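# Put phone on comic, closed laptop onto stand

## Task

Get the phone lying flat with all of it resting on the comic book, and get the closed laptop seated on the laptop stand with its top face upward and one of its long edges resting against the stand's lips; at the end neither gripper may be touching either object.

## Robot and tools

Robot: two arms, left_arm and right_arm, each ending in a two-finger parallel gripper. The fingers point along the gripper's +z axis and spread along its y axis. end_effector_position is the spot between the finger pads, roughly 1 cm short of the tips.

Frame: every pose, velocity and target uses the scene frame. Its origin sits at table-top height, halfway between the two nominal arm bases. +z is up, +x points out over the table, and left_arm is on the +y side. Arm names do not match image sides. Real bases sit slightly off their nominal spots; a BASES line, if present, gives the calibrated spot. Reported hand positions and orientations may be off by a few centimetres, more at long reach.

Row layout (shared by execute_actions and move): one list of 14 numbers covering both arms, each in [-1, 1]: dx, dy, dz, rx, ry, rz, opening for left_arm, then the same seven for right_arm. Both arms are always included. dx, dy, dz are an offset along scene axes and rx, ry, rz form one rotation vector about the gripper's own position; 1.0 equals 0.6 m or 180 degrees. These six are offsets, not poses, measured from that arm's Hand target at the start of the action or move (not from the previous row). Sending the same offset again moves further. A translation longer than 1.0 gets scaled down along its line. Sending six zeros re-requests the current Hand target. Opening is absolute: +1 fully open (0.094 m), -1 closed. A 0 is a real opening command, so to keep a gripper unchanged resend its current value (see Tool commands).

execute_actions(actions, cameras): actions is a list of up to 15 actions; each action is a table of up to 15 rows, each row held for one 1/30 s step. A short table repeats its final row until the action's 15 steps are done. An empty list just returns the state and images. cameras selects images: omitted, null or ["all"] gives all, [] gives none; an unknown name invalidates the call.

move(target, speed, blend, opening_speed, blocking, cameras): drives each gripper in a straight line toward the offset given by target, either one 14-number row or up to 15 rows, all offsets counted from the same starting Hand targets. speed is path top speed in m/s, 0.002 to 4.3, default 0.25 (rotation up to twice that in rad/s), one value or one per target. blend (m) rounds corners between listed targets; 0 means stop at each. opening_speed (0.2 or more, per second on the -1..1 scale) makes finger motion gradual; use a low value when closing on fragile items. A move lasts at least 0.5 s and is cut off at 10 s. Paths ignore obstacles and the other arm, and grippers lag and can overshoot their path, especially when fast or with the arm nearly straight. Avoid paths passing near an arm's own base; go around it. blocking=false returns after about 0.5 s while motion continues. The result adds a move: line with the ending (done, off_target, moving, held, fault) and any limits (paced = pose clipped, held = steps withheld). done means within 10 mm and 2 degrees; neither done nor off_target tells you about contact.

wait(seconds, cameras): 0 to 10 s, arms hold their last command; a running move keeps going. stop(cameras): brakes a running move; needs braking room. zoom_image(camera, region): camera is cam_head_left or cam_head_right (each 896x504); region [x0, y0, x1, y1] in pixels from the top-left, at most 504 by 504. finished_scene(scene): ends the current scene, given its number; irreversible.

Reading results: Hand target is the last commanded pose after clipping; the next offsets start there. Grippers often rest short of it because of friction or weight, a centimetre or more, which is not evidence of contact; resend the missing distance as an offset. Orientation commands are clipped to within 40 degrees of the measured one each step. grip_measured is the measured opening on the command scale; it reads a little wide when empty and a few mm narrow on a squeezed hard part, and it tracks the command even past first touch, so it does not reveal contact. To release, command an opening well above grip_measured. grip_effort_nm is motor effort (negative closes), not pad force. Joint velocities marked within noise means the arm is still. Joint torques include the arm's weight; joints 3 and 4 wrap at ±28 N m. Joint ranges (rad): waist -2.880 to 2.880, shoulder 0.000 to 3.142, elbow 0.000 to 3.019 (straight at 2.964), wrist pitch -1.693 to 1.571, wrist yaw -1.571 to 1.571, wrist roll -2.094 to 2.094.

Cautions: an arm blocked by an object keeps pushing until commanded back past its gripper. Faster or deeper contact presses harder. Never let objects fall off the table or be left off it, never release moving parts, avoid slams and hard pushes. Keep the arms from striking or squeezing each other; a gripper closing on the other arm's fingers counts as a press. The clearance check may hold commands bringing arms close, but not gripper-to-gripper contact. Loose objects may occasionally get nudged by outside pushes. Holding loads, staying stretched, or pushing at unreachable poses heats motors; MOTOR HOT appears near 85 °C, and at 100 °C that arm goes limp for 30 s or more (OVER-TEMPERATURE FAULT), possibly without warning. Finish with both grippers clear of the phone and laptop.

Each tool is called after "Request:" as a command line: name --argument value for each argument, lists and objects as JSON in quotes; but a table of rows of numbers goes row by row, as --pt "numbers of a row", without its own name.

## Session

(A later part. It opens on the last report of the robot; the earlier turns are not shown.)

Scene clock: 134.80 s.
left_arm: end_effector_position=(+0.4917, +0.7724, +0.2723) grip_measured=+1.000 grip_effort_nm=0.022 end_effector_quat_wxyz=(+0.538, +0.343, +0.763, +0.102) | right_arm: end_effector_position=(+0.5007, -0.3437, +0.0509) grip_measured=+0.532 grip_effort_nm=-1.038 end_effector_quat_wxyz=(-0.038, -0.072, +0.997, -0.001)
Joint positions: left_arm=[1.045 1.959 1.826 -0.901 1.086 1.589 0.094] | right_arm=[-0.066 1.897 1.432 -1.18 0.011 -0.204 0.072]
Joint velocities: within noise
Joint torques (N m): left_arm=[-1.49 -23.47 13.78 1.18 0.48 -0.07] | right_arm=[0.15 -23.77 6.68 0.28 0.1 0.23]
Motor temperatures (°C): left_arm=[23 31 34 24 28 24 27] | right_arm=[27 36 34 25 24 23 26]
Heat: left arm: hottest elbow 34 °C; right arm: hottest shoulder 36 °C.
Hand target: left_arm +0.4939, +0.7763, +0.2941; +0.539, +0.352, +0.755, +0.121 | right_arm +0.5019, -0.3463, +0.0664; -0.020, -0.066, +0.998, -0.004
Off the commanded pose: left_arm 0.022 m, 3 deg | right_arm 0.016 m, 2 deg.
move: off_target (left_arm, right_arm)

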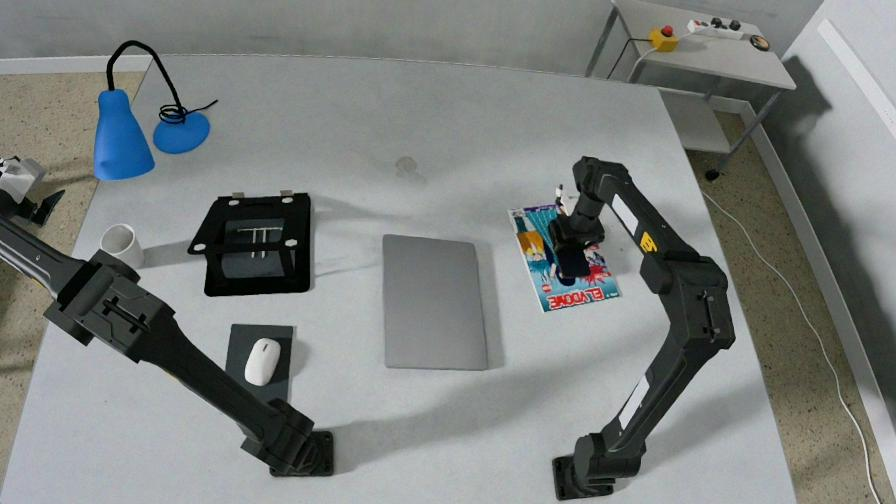

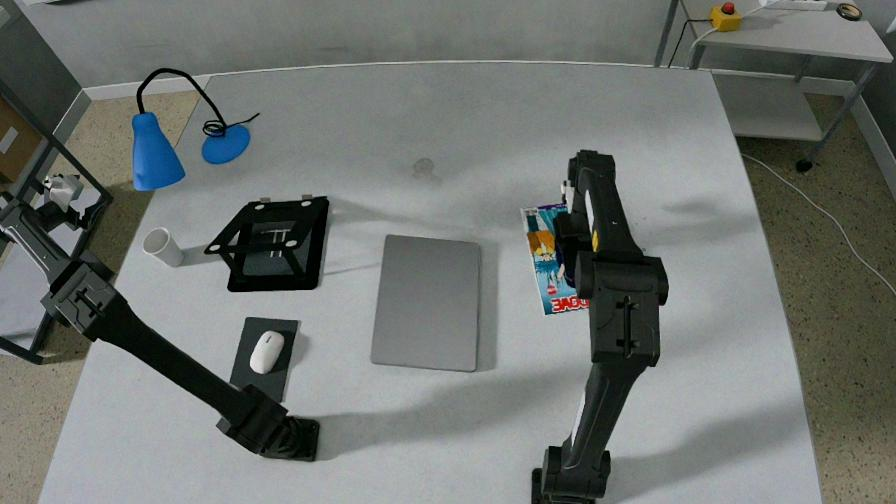

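Request:
move --pt "0 0 0 0 0 0 1 0.035 -0.02 -0.06 0 0 0 0.2" --pt "0 0 0 0 0 0 1 0.035 -0.02 -0.113 0 0 0 0.2" --speed '[0.15,0.06]'

Request:
zoom_image --camera "cam_head_left" --region '[480, 160, 680, 330]'

Scene clock: 143.93 s.
left_arm: end_effector_position=(+0.4917, +0.7724, +0.2723) grip_measured=+1.000 grip_effort_nm=0.027 end_effector_quat_wxyz=(+0.538, +0.343, +0.763, +0.102) | right_arm: end_effector_position=(+0.5223, -0.3524, +0.0191) grip_measured=+0.532 grip_effort_nm=-1.043 end_effector_quat_wxyz=(-0.011, -0.068, +0.998, -0.006)
Joint positions: left_arm=[1.045 1.959 1.826 -0.901 1.086 1.589 0.094] | right_arm=[-0.078 1.956 1.432 -1.066 0.014 -0.209 0.072]
Joint velocities: within noise
Joint torques (N m): left_arm=[-2.02 -23.53 13.79 1.24 0.48 -0.04] | right_arm=[-0.38 -18.43 7.16 0.72 0.03 0.09]
Motor temperatures (°C): left_arm=[23 31 34 24 28 24 27] | right_arm=[27 36 33 25 24 23 26]
Heat: left arm: hottest elbow 34 °C; right arm: hottest shoulder 36 °C.
Hand target: left_arm +0.4939, +0.7763, +0.2941; +0.539, +0.352, +0.755, +0.121 | right_arm +0.5229, -0.3585, -0.0015; -0.020, -0.066, +0.998, -0.004
Off the commanded pose: left_arm 0.022 m, 3 deg | right_arm 0.021 m, 1 deg.
move: off_target (left_arm, right_arm)

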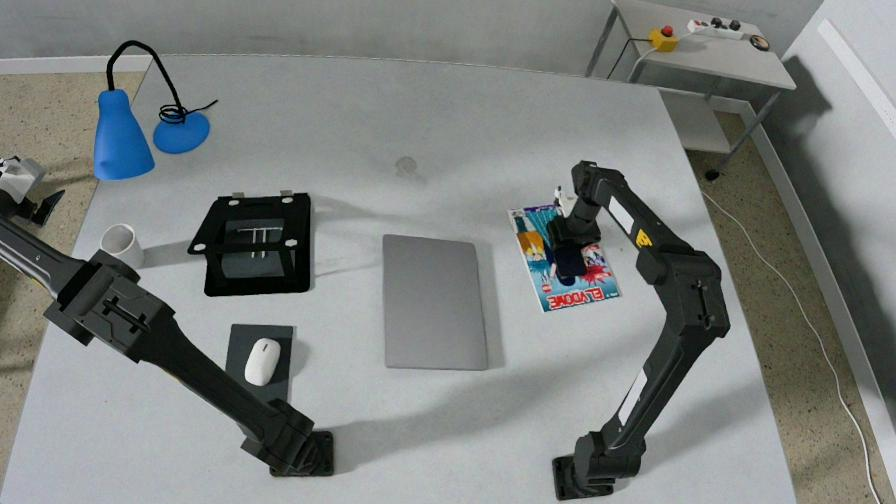

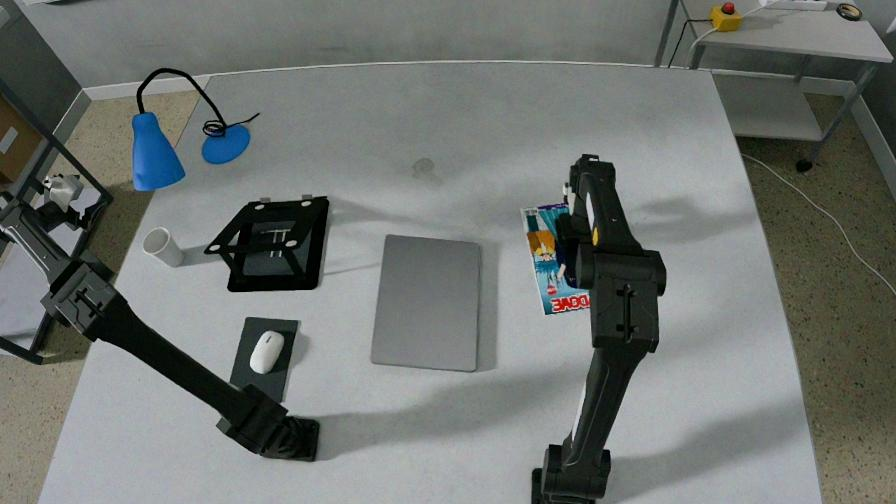

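Scaled by 2.520.

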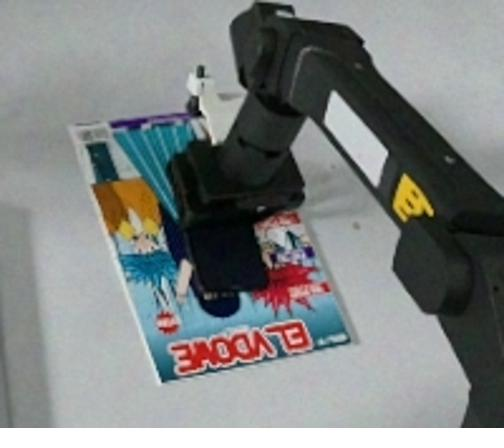

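Request:
move --pt "0 0 0 0 0 0 1 0.0 0 0.0 0 0 0 0.2" --pt "0 0 0 0 0 0 1 0 0 0.0 0 0 0 1" --pt "0 0 0 0 0 0 1 0 0 0.25 0 0 0 1" --speed 0.25 --opening_speed 0.8

Request:
zoom_image --camera "cam_head_left" --region '[465, 350, 505, 380]'

Request:
zoom_image --camera "cam_head_left" --region '[375, 345, 415, 375]'

Request:
zoom_image --camera "cam_head_right" --region '[455, 345, 505, 380]'

Request:
zoom_image --camera "cam_head_left" --region '[480, 160, 680, 330]'

Scene clock: 160.67 s.
left_arm: end_effector_position=(+0.4917, +0.7724, +0.2723) grip_measured=+1.000 grip_effort_nm=0.022 end_effector_quat_wxyz=(+0.538, +0.343, +0.763, +0.102) | right_arm: end_effector_position=(+0.5087, -0.3535, +0.1401) grip_measured=+0.999 grip_effort_nm=0.066 end_effector_quat_wxyz=(-0.030, -0.066, +0.997, -0.003)
Joint positions: left_arm=[1.045 1.959 1.826 -0.901 1.086 1.589 0.094] | right_arm=[-0.082 1.827 1.578 -1.38 0.014 -0.209 0.094]
Joint velocities: within noise
Joint torques (N m): left_arm=[-1.55 -23.82 13.68 1.13 0.55 -0.04] | right_arm=[-0.15 -19.37 11.45 -0.28 0.03 0.11]
Motor temperatures (°C): left_arm=[23 31 35 24 28 24 27] | right_arm=[27 37 33 25 24 23 26]
Heat: left arm: hottest elbow 35 °C; right arm: hottest shoulder 37 °C.
Hand target: left_arm +0.4939, +0.7763, +0.2941; +0.539, +0.352, +0.755, +0.121 | right_arm +0.5229, -0.3583, +0.1485; -0.020, -0.066, +0.998, -0.004
Off the commanded pose: left_arm 0.022 m, 3 deg | right_arm 0.017 m, 1 deg.
move: off_target (left_arm, right_arm); target 2's new opening was sent with right_arm's hand 0.021 m and 1 deg from that target

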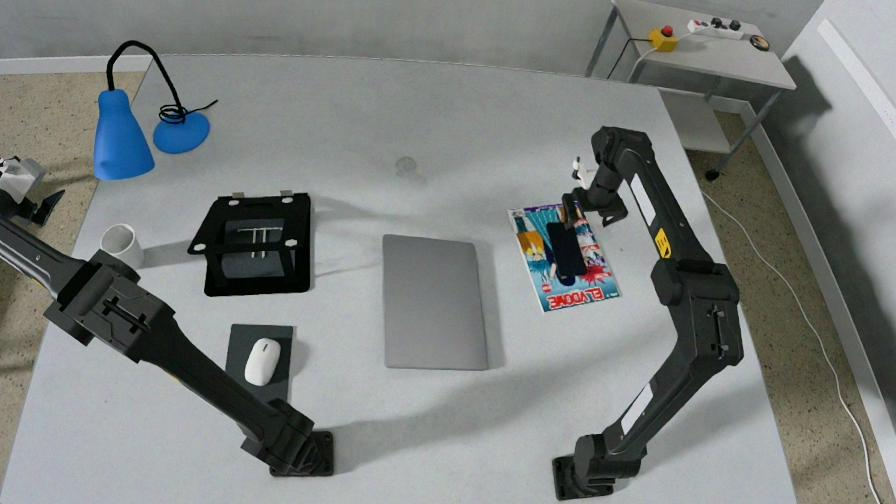

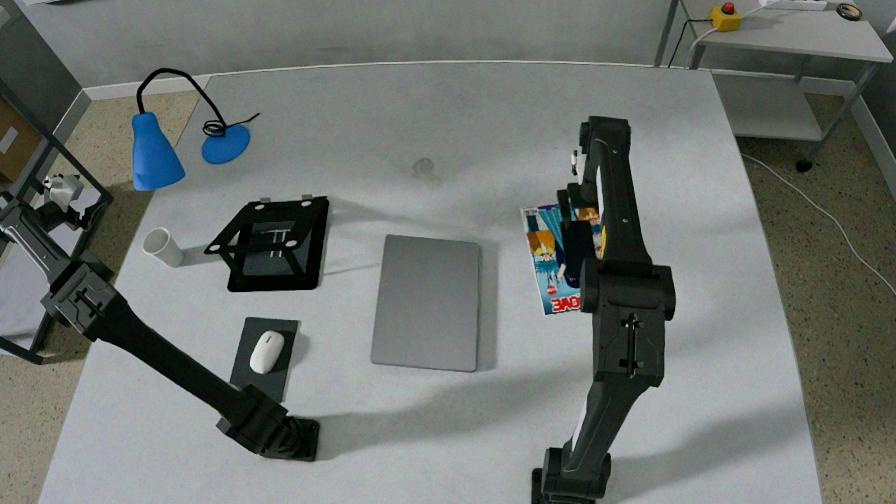

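Scaled by 12.600.

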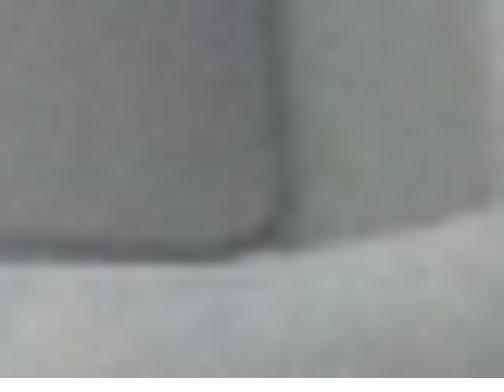

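Scaled by 12.600.

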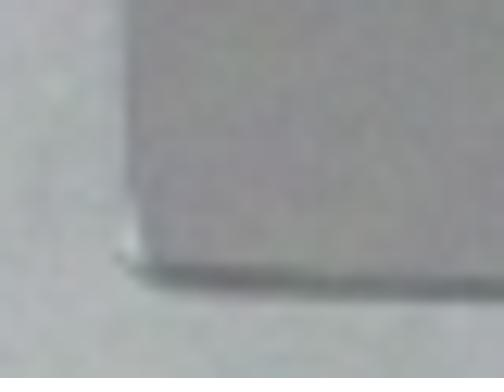

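Scaled by 10.080.

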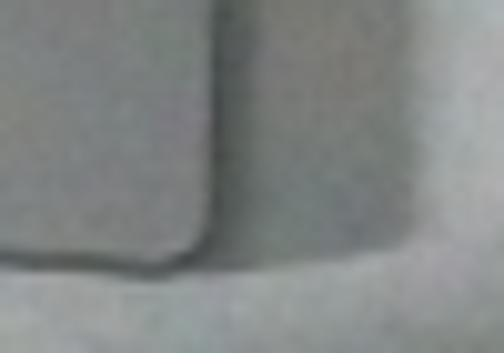

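Scaled by 2.520.

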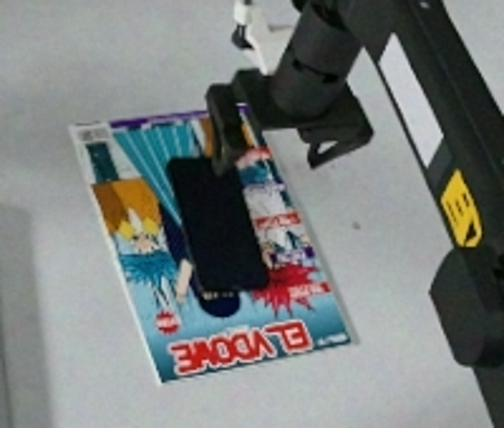

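Request:
move --pt "-0.22 -0.69 0.0 0.237 -0.181 -0.543 -0.2 0 -0.1 0.05 0 0 0 1" --pt "-0.207 -0.76 -0.28 0.237 -0.181 -0.543 -0.2 0 -0.1 0.05 0 0 0 1" --speed 0.7 --blend 0.04

Request:
zoom_image --camera "cam_head_left" --region '[290, 220, 490, 390]'

Request:
zoom_image --camera "cam_head_right" --region '[290, 220, 490, 390]'

Scene clock: 185.43 s.
left_arm: end_effector_position=(+0.3637, +0.3196, +0.1242) grip_measured=-0.198 grip_effort_nm=-0.090 end_effector_quat_wxyz=(+0.629, +0.678, +0.204, +0.321) | right_arm: end_effector_position=(+0.5060, -0.4091, +0.1681) grip_measured=+0.999 grip_effort_nm=0.061 end_effector_quat_wxyz=(-0.033, -0.068, +0.997, -0.001)
Joint positions: left_arm=[0.727 1.585 0.356 0.907 1.561 2.074 0.038] | right_arm=[-0.183 1.827 1.653 -1.461 0.017 -0.313 0.094]
Joint velocities: within noise
Joint torques (N m): left_arm=[-2.67 -8.35 6.3 1.96 0.25 0.02] | right_arm=[-0.38 -18.9 12.56 -0.29 0.07 0.09]
Motor temperatures (°C): left_arm=[23 31 35 24 28 24 27] | right_arm=[27 35 36 25 24 23 26]
Heat: left arm: hottest elbow 35 °C; right arm: hottest elbow 36 °C.
Hand target: left_arm +0.3697, +0.3201, +0.1261; +0.516, +0.850, +0.055, +0.085 | right_arm +0.5229, -0.4185, +0.1784; -0.020, -0.066, +0.998, -0.004
Off the commanded pose: left_arm 0.006 m, 54 deg; orientation clipped | right_arm 0.022 m, 2 deg.
joint sent to its limit (left arm) — joint 5 (wrist yaw), upper limit; joint 6 (wrist roll), upper limit. The joint targets are off in orientation, not in position.
move: off_target (left_arm, right_arm); limits=paced

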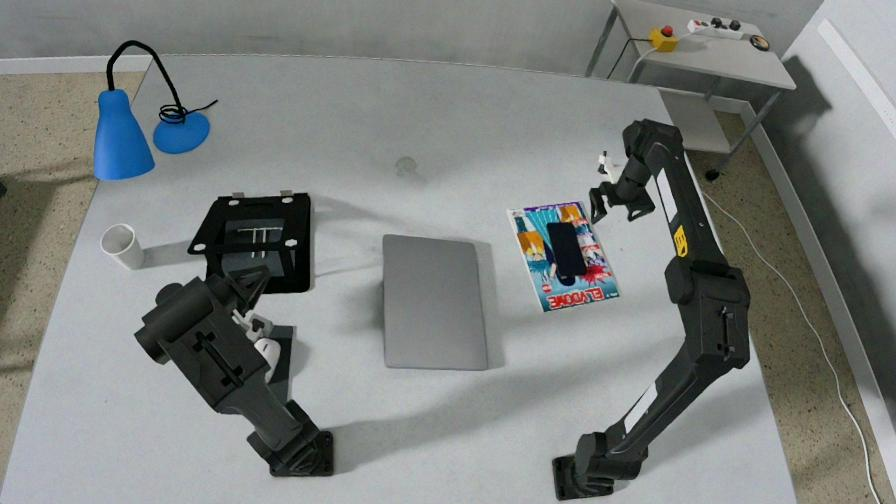

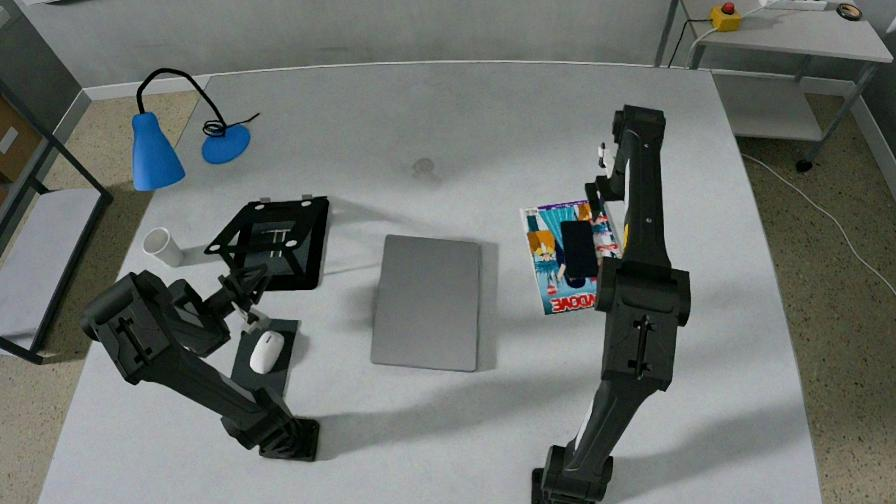

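Scaled by 2.520.

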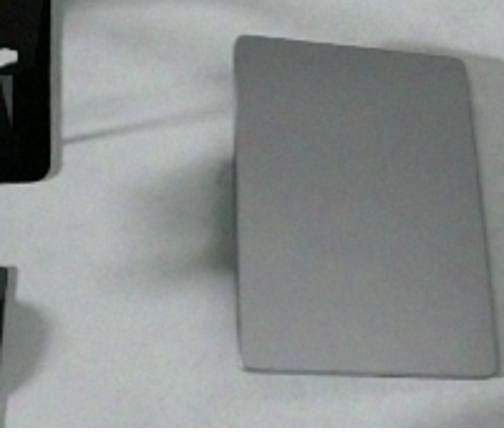

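Scaled by 2.520.

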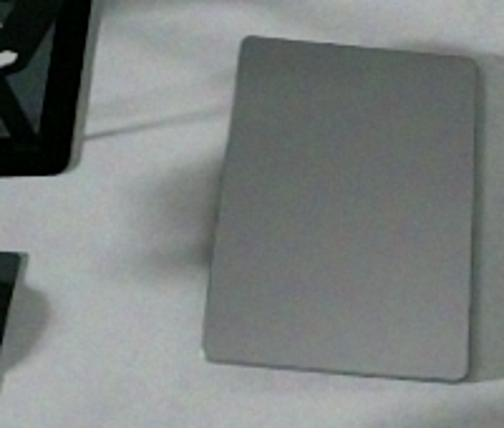

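Request:
move --target '[0.012,-0.25,0.01,0.041,0.032,-0.056,-0.3, 0,0,0,0,0,0,1]' --speed 0.5

Request:
zoom_image --camera "cam_head_left" --region '[250, 220, 450, 390]'

Request:
zoom_image --camera "cam_head_right" --region '[250, 220, 450, 390]'

Scene clock: 198.63 s.
left_arm: end_effector_position=(+0.3647, +0.1701, +0.1200) grip_measured=-0.298 grip_effort_nm=-0.085 end_effector_quat_wxyz=(+0.693, +0.702, +0.094, +0.134) | right_arm: end_effector_position=(+0.5059, -0.4091, +0.1681) grip_measured=+0.999 grip_effort_nm=0.066 end_effector_quat_wxyz=(-0.033, -0.068, +0.997, -0.001)
Joint positions: left_arm=[0.286 1.581 0.363 0.81 1.561 2.036 0.033] | right_arm=[-0.183 1.827 1.653 -1.461 0.017 -0.313 0.094]
Joint velocities: within noise
Joint torques (N m): left_arm=[-2.67 -10.99 8.12 1.06 0.27 -0.08] | right_arm=[-0.32 -18.9 12.53 -0.27 0.08 0.09]
Motor temperatures (°C): left_arm=[23 30 34 24 28 24 27] | right_arm=[27 35 40 25 24 23 25]
Heat: left arm: hottest elbow 34 °C; right arm: hottest elbow 40 °C.
Hand target: left_arm +0.3769, +0.1701, +0.1321; +0.462, +0.887, +0.000, +0.000 | right_arm +0.5228, -0.4184, +0.1784; -0.020, -0.066, +0.998, -0.004
Off the commanded pose: left_arm 0.017 m, 39 deg | right_arm 0.022 m, 2 deg.
joint sent to its limit (left arm) — joint 5 (wrist yaw), upper limit. The joint targets are off in orientation, not in position.
move: off_target (left_arm, right_arm); limits=paced

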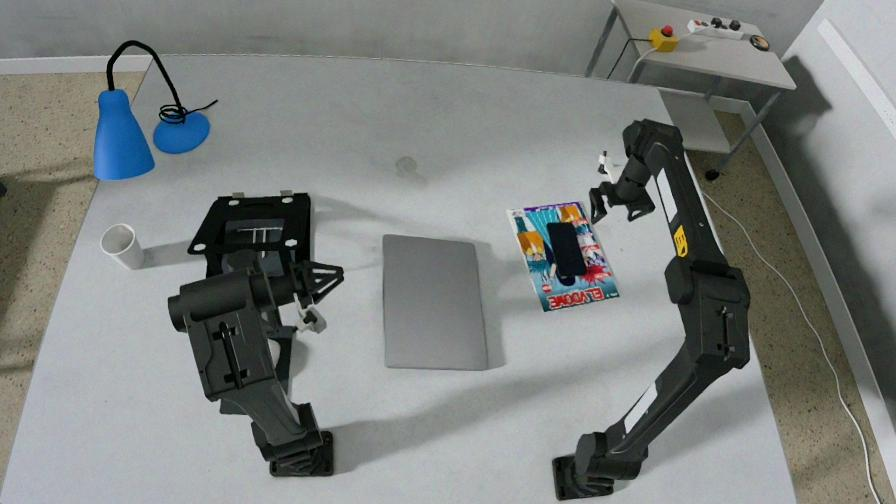

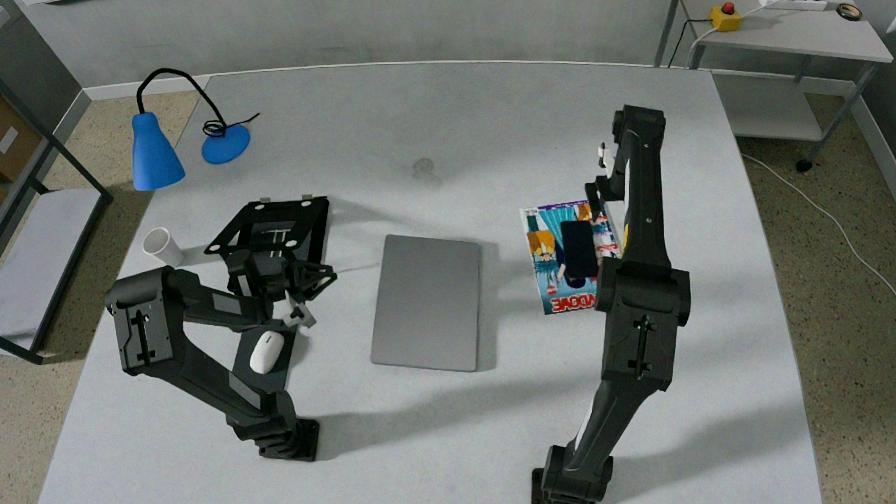

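Scaled by 2.520.

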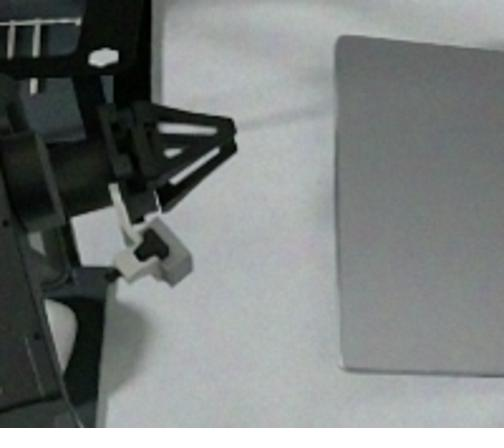

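Scaled by 2.520.

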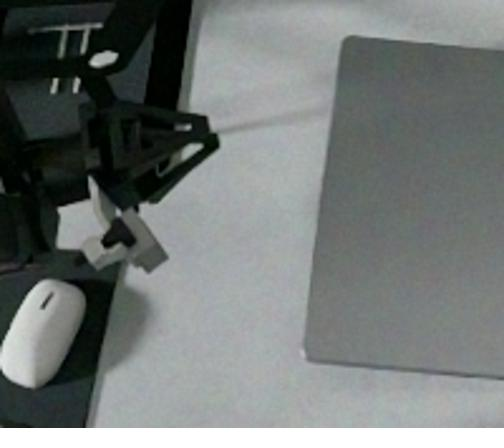

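Request:
move --pt "-0.03 -0.03 0.22 0 0.44 0.843 -0.2 0 0 0 0 0 0 1" --pt "-0.05 -0.07 -0.02 0 0.795 0.553 -0.2 0 0 0 0 0 0 1" --speed '[1.2,0.8]'

Request:
zoom_image --camera "cam_head_left" --region '[250, 220, 450, 390]'

Request:
zoom_image --camera "cam_head_right" --region '[250, 220, 450, 390]'

Scene clock: 217.90 s.
left_arm: end_effector_position=(+0.3432, +0.1246, +0.1219) grip_measured=-0.202 grip_effort_nm=0.105 end_effector_quat_wxyz=(+0.017, +0.045, +0.886, -0.462) | right_arm: end_effector_position=(+0.5059, -0.4091, +0.1681) grip_measured=+0.999 grip_effort_nm=0.066 end_effector_quat_wxyz=(-0.033, -0.068, +0.997, -0.001)
Joint positions: left_arm=[0.045 1.371 0.753 -1.076 0.955 0.24 0.038] | right_arm=[-0.183 1.827 1.653 -1.461 0.017 -0.313 0.094]
Joint velocities: within noise
Joint torques (N m): left_arm=[-0.09 -9.64 8.31 0.46 0.65 0.16] | right_arm=[-0.32 -18.84 12.56 -0.29 0.07 0.09]
Motor temperatures (°C): left_arm=[23 29 33 24 27 24 27] | right_arm=[27 35 44 25 24 23 25]
Heat: left arm: hottest elbow 33 °C; right arm: hottest elbow 44 °C.
Hand target: left_arm +0.3470, +0.1282, +0.1201; +0.023, +0.044, +0.885, -0.463 | right_arm +0.5228, -0.4184, +0.1784; -0.020, -0.066, +0.998, -0.004
Off the commanded pose: left_arm 0.005 m, 1 deg | right_arm 0.022 m, 2 deg.
move: off_target (right_arm); limits=paced

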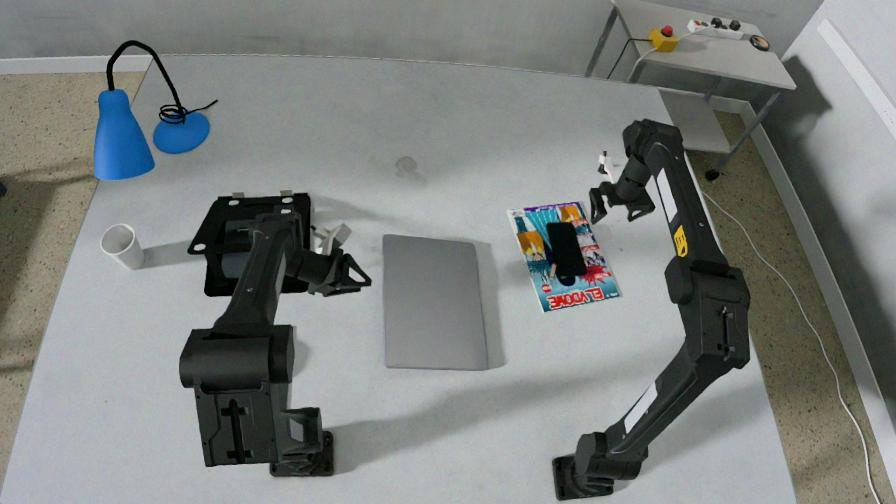

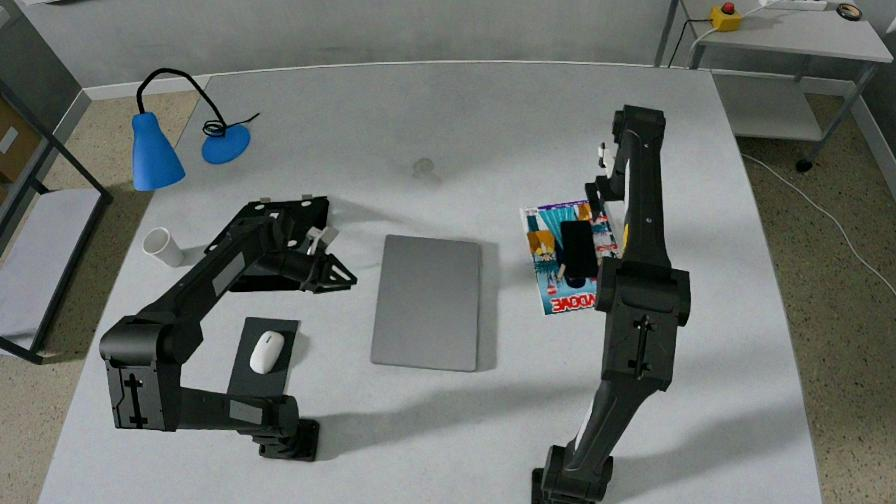

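Scaled by 2.520.

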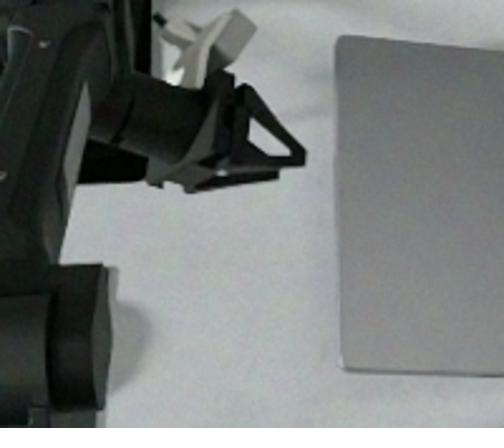

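Scaled by 2.520.

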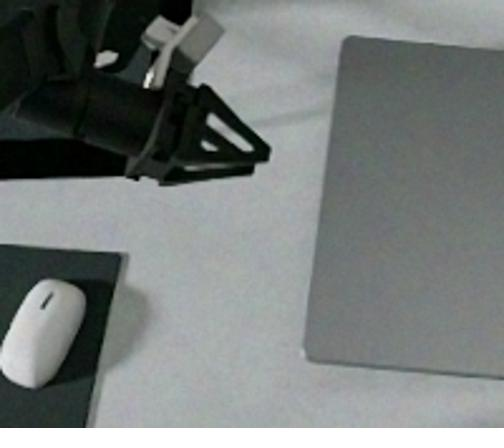

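Request:
move --pt "0 -0.02 -0.142 0 0 0 -0.4 0 0 0 0 0 0 1" --pt "0 -0.02 -0.168 0 0 0 -0.4 0 0 0 0 0 0 1" --pt "0 -0.075 -0.168 0 0 0 -0.4 0 0 0 0 0 0 1" --speed '[0.3,0.1,0.08]'

Request:
zoom_image --camera "cam_head_left" --region '[300, 230, 420, 330]'

Request:
zoom_image --camera "cam_head_right" --region '[300, 230, 420, 330]'

Scene clock: 229.00 s.
left_arm: end_effector_position=(+0.3573, +0.0817, +0.0349) grip_measured=-0.398 grip_effort_nm=-0.081 end_effector_quat_wxyz=(+0.041, +0.056, +0.882, -0.466) | right_arm: end_effector_position=(+0.5059, -0.4091, +0.1681) grip_measured=+0.999 grip_effort_nm=0.061 end_effector_quat_wxyz=(-0.033, -0.068, +0.997, -0.001)
Joint positions: left_arm=[-0.085 1.559 0.634 -0.528 0.969 0.009 0.028] | right_arm=[-0.183 1.827 1.653 -1.461 0.017 -0.313 0.094]
Joint velocities: within noise
Joint torques (N m): left_arm=[-2.14 -8.53 4.6 1.01 0.17 0] | right_arm=[-0.44 -18.9 12.56 -0.29 0.07 0.09]
Motor temperatures (°C): left_arm=[23 28 33 24 28 24 27] | right_arm=[27 35 46 25 24 23 25]
Heat: left arm: hottest elbow 33 °C; right arm: hottest elbow 46 °C.
Hand target: left_arm +0.3469, +0.0831, +0.0194; +0.023, +0.044, +0.885, -0.463 | right_arm +0.5228, -0.4184, +0.1784; -0.020, -0.066, +0.998, -0.004
Off the commanded pose: left_arm 0.019 m, 3 deg | right_arm 0.022 m, 2 deg.
move: off_target (left_arm, right_arm)

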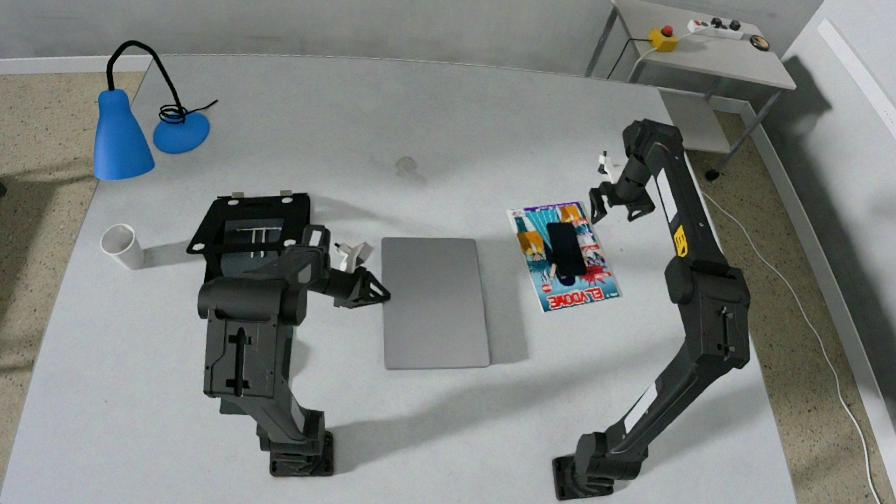

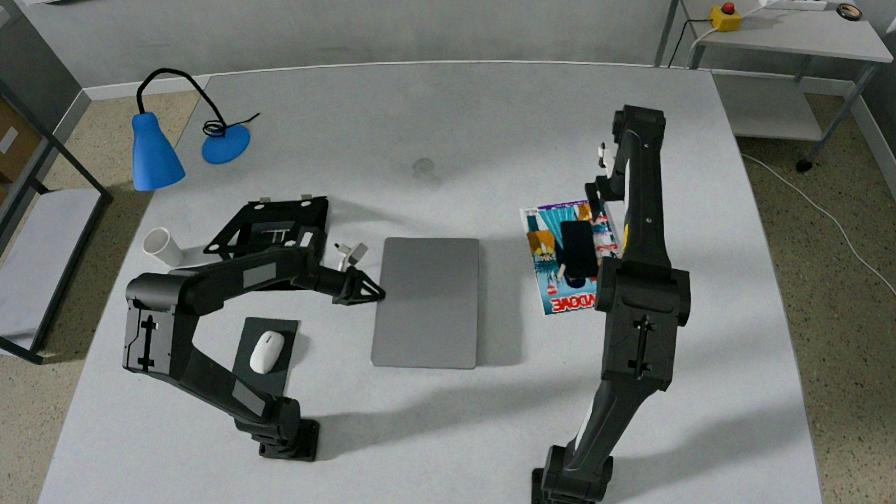

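Scaled by 4.200.

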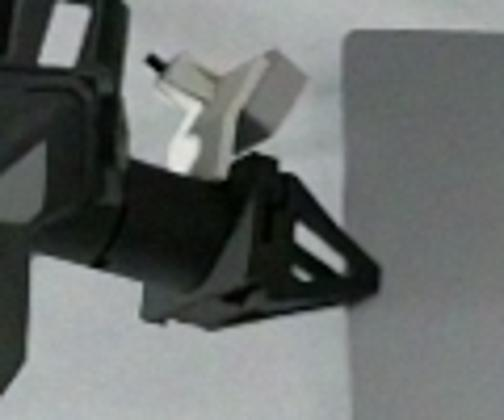

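Scaled by 4.200.

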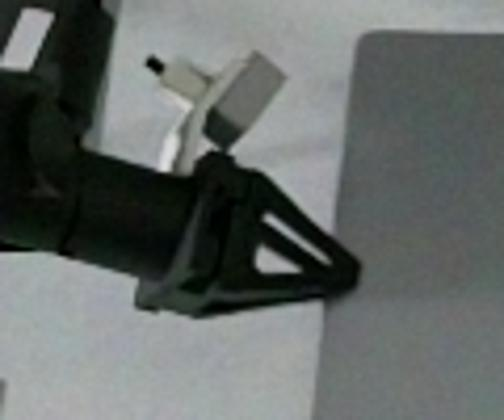

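Request:
move --pt "0 -0.04 0 0 0 0 -0.4 0 0 0 0 0 0 1" --pt "0 -0.04 0.0 0 0 0 -0.95 0 0 0 0 0 0 1" --speed '[0.08,0.08]' --opening_speed 0.4

Request:
zoom_image --camera "cam_head_left" --region '[300, 230, 420, 330]'

Request:
zoom_image --camera "cam_head_right" --region '[340, 220, 560, 390]'

Scene clock: 235.50 s.
left_arm: end_effector_position=(+0.3595, +0.0620, +0.0393) grip_measured=-0.547 grip_effort_nm=-0.994 end_effector_quat_wxyz=(+0.035, +0.035, +0.875, -0.481) | right_arm: end_effector_position=(+0.5059, -0.4091, +0.1681) grip_measured=+0.999 grip_effort_nm=0.066 end_effector_quat_wxyz=(-0.033, -0.068, +0.997, -0.001)
Joint positions: left_arm=[-0.137 1.552 0.619 -0.42 0.991 -0.146 0.021] | right_arm=[-0.183 1.827 1.653 -1.461 0.017 -0.313 0.094]
Joint velocities: within noise
Joint torques (N m): left_arm=[-2.49 -8.82 4.78 0.94 -0.94 0.33] | right_arm=[-0.38 -18.84 12.55 -0.29 0.07 0.09]
Motor temperatures (°C): left_arm=[23 28 33 24 28 24 27] | right_arm=[27 35 46 25 24 23 25]
Heat: left arm: hottest elbow 33 °C; right arm: hottest elbow 46 °C.
Hand target: left_arm +0.3470, +0.0591, +0.0194; +0.023, +0.044, +0.885, -0.463 | right_arm +0.5228, -0.4184, +0.1784; -0.020, -0.066, +0.998, -0.004
Off the commanded pose: left_arm 0.024 m, 3 deg | right_arm 0.022 m, 2 deg.
move: off_target (left_arm, right_arm); target 2's new opening was sent with left_arm's hand 0.020 m and 2 deg from that target

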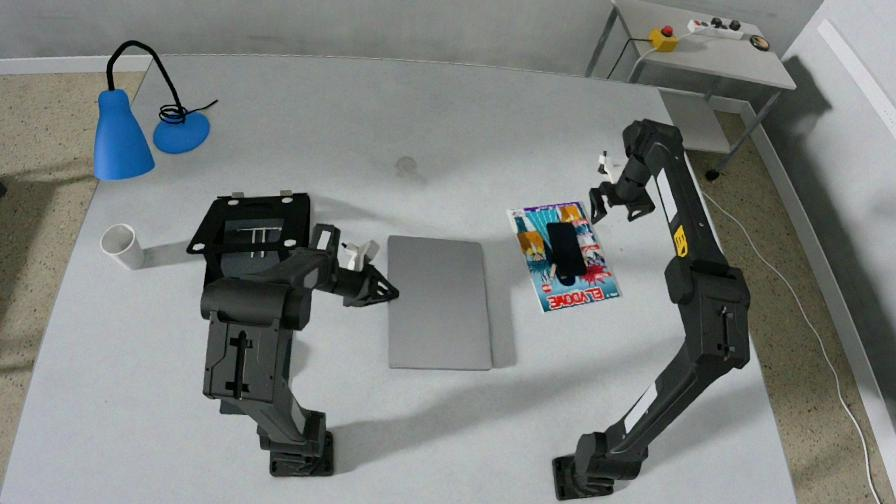

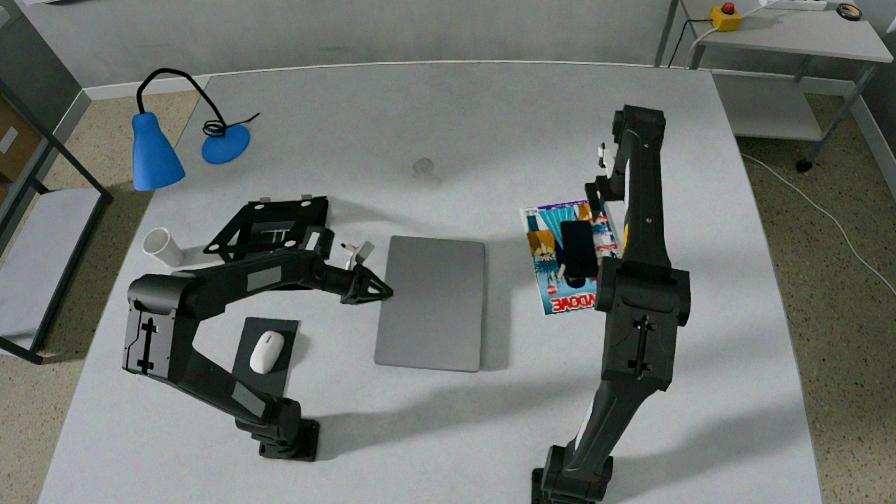

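Scaled by 4.200.

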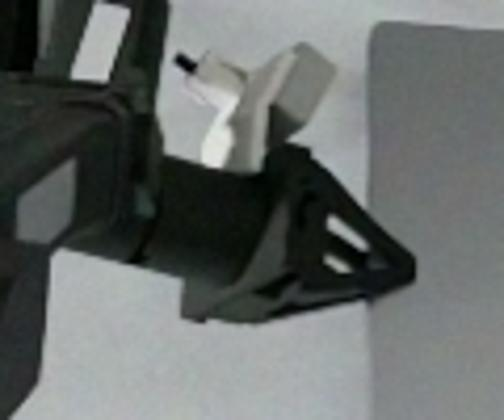

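Scaled by 2.291.

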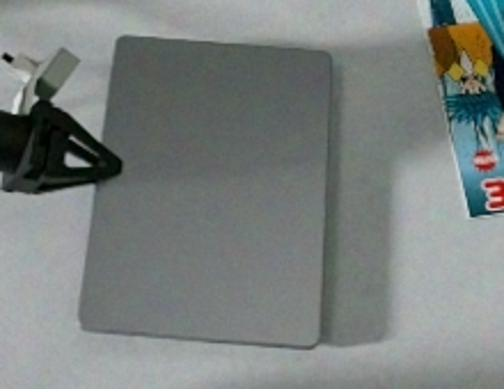

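Request:
move --pt "0 -0.01 0.08 0 0 0 -0.95 0 0 0 0 0 0 1" --pt "0 -0.05 0.19 0 0 0 -0.95 0 0 0 0 0 0 1" --speed '[0.1,0.1]'

Request:
zoom_image --camera "cam_head_left" --region '[300, 190, 520, 390]'

Request:
zoom_image --camera "cam_head_right" --region '[300, 190, 520, 390]'

Scene clock: 241.50 s.
left_arm: end_effector_position=(+0.3203, +0.0462, +0.0899) grip_measured=-0.621 grip_effort_nm=-0.999 end_effector_quat_wxyz=(-0.018, +0.003, +0.895, -0.447) | right_arm: end_effector_position=(+0.5059, -0.4091, +0.1681) grip_measured=+0.999 grip_effort_nm=0.061 end_effector_quat_wxyz=(-0.033, -0.068, +0.997, -0.001)
Joint positions: left_arm=[-0.225 1.329 0.619 -0.661 0.911 -0.288 0.018] | right_arm=[-0.183 1.827 1.653 -1.461 0.017 -0.313 0.094]
Joint velocities: within noise
Joint torques (N m): left_arm=[-3.31 -12.28 15.71 0.16 1.19 0.14] | right_arm=[-0.38 -18.84 12.56 -0.29 0.07 0.09]
Motor temperatures (°C): left_arm=[23 28 32 24 28 24 27] | right_arm=[27 35 47 25 24 23 25]
Heat: left arm: hottest elbow 32 °C; right arm: hottest elbow 47 °C.
Hand target: left_arm +0.3469, +0.0291, +0.1333; +0.023, +0.044, +0.885, -0.463 | right_arm +0.5228, -0.4184, +0.1784; -0.020, -0.066, +0.998, -0.004
Off the commanded pose: left_arm 0.054 m, 7 deg | right_arm 0.022 m, 2 deg.
move: off_target (left_arm, right_arm)

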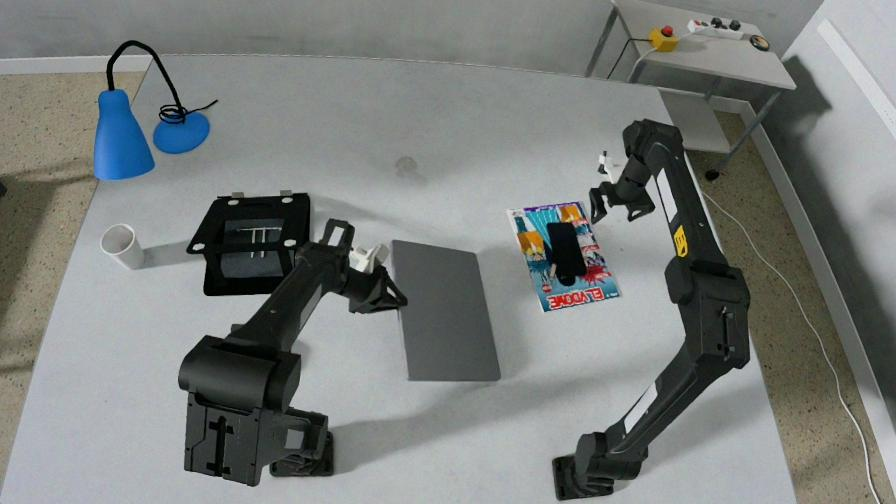

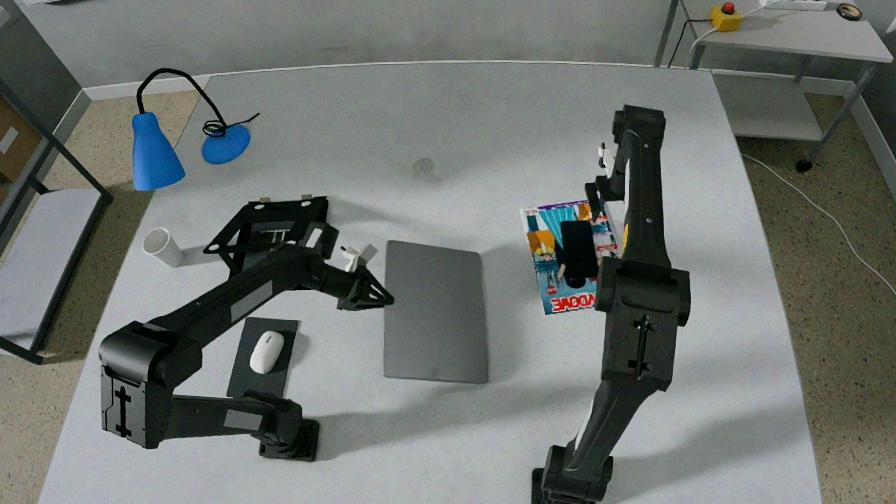

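Scaled by 2.291.

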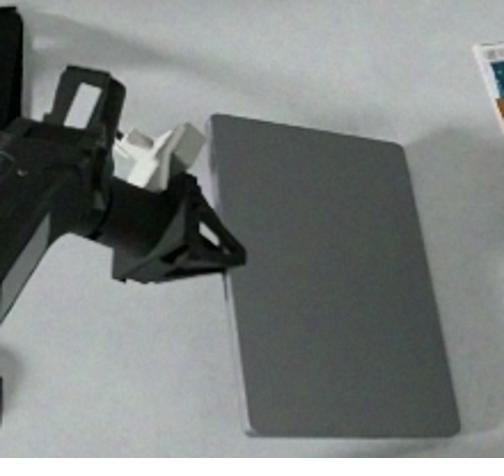

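Scaled by 2.291.

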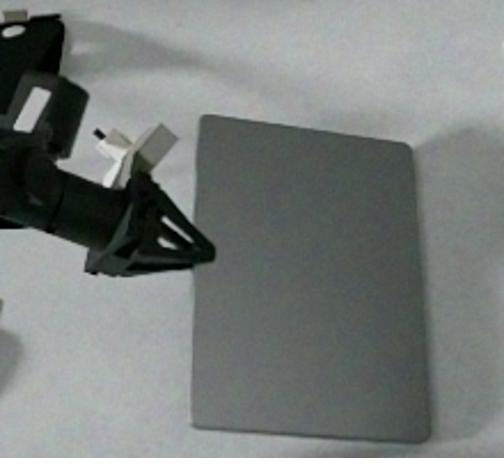

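Request:
move --pt "0 0.0 0.03 -0.065 0 0 -0.95 0 0 0 0 0 0 1" --pt "0 0.0 0.03 -0.065 0 0 -0.4 0 0 0 0 0 0 1" --pt "0 -0.075 0.005 -0.065 0 0 -0.4 0 0 0 0 0 0 1" --pt "0 -0.075 0.005 -0.065 0 0 -0.95 0 0 0 0 0 0 1" --speed '[0.15,0.1,0.1,0.1]' --opening_speed 0.5

Request:
zoom_image --camera "cam_head_left" --region '[300, 190, 520, 390]'

Request:
zoom_image --camera "cam_head_right" --region '[300, 190, 520, 390]'

Scene clock: 254.13 s.
left_arm: end_effector_position=(+0.3454, -0.0039, +0.1193) grip_measured=-0.643 grip_effort_nm=-1.009 end_effector_quat_wxyz=(+0.014, +0.014, +0.844, -0.535) | right_arm: end_effector_position=(+0.5059, -0.4091, +0.1681) grip_measured=+0.999 grip_effort_nm=0.066 end_effector_quat_wxyz=(-0.033, -0.068, +0.997, -0.001)
Joint positions: left_arm=[-0.311 1.355 0.61 -0.278 1.048 -0.57 0.017] | right_arm=[-0.183 1.827 1.653 -1.461 0.017 -0.313 0.094]
Joint velocities: within noise
Joint torques (N m): left_arm=[-3.25 -10.75 9.81 2.32 1.33 0.06] | right_arm=[-0.32 -18.84 12.55 -0.29 0.07 0.09]
Motor temperatures (°C): left_arm=[23 28 34 24 30 24 27] | right_arm=[27 35 47 25 24 23 25]
Heat: left arm: hottest elbow 34 °C; right arm: hottest elbow 47 °C.
Hand target: left_arm +0.3468, -0.0159, +0.1364; +0.027, +0.042, +0.833, -0.551 | right_arm +0.5228, -0.4184, +0.1784; -0.020, -0.066, +0.998, -0.004
Off the commanded pose: left_arm 0.021 m, 4 deg | right_arm 0.022 m, 2 deg.
move: off_target (left_arm, right_arm); target 2's new opening was sent with left_arm's hand 0.044 m and 8 deg from that target; target 4's new opening was sent with left_arm's hand 0.020 m and 4 deg from that target

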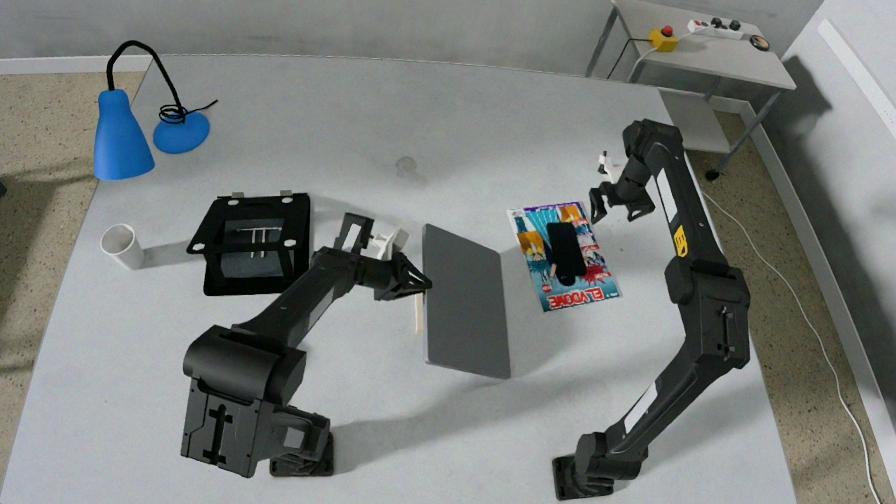

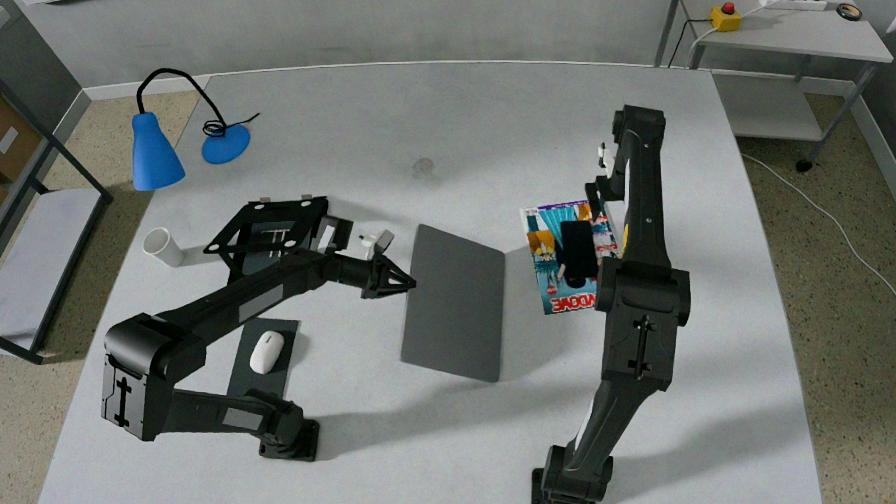

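Scaled by 2.291.

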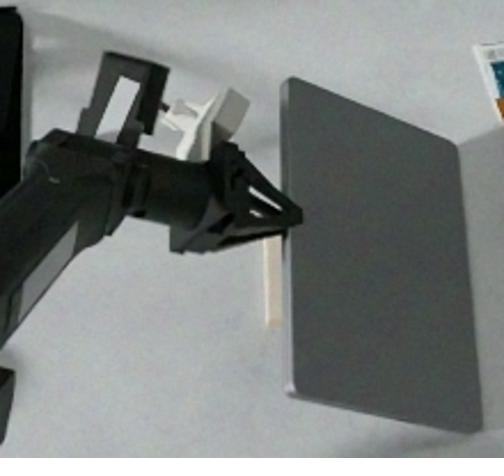

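Scaled by 2.291.

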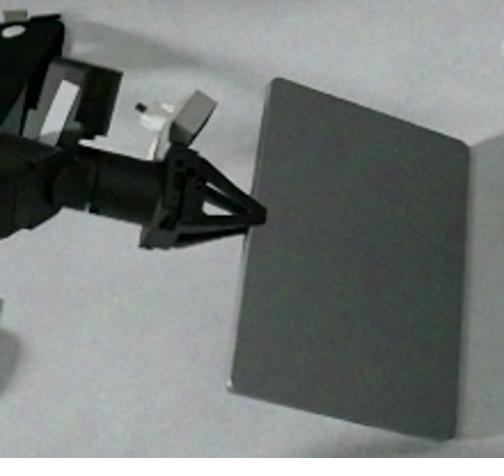

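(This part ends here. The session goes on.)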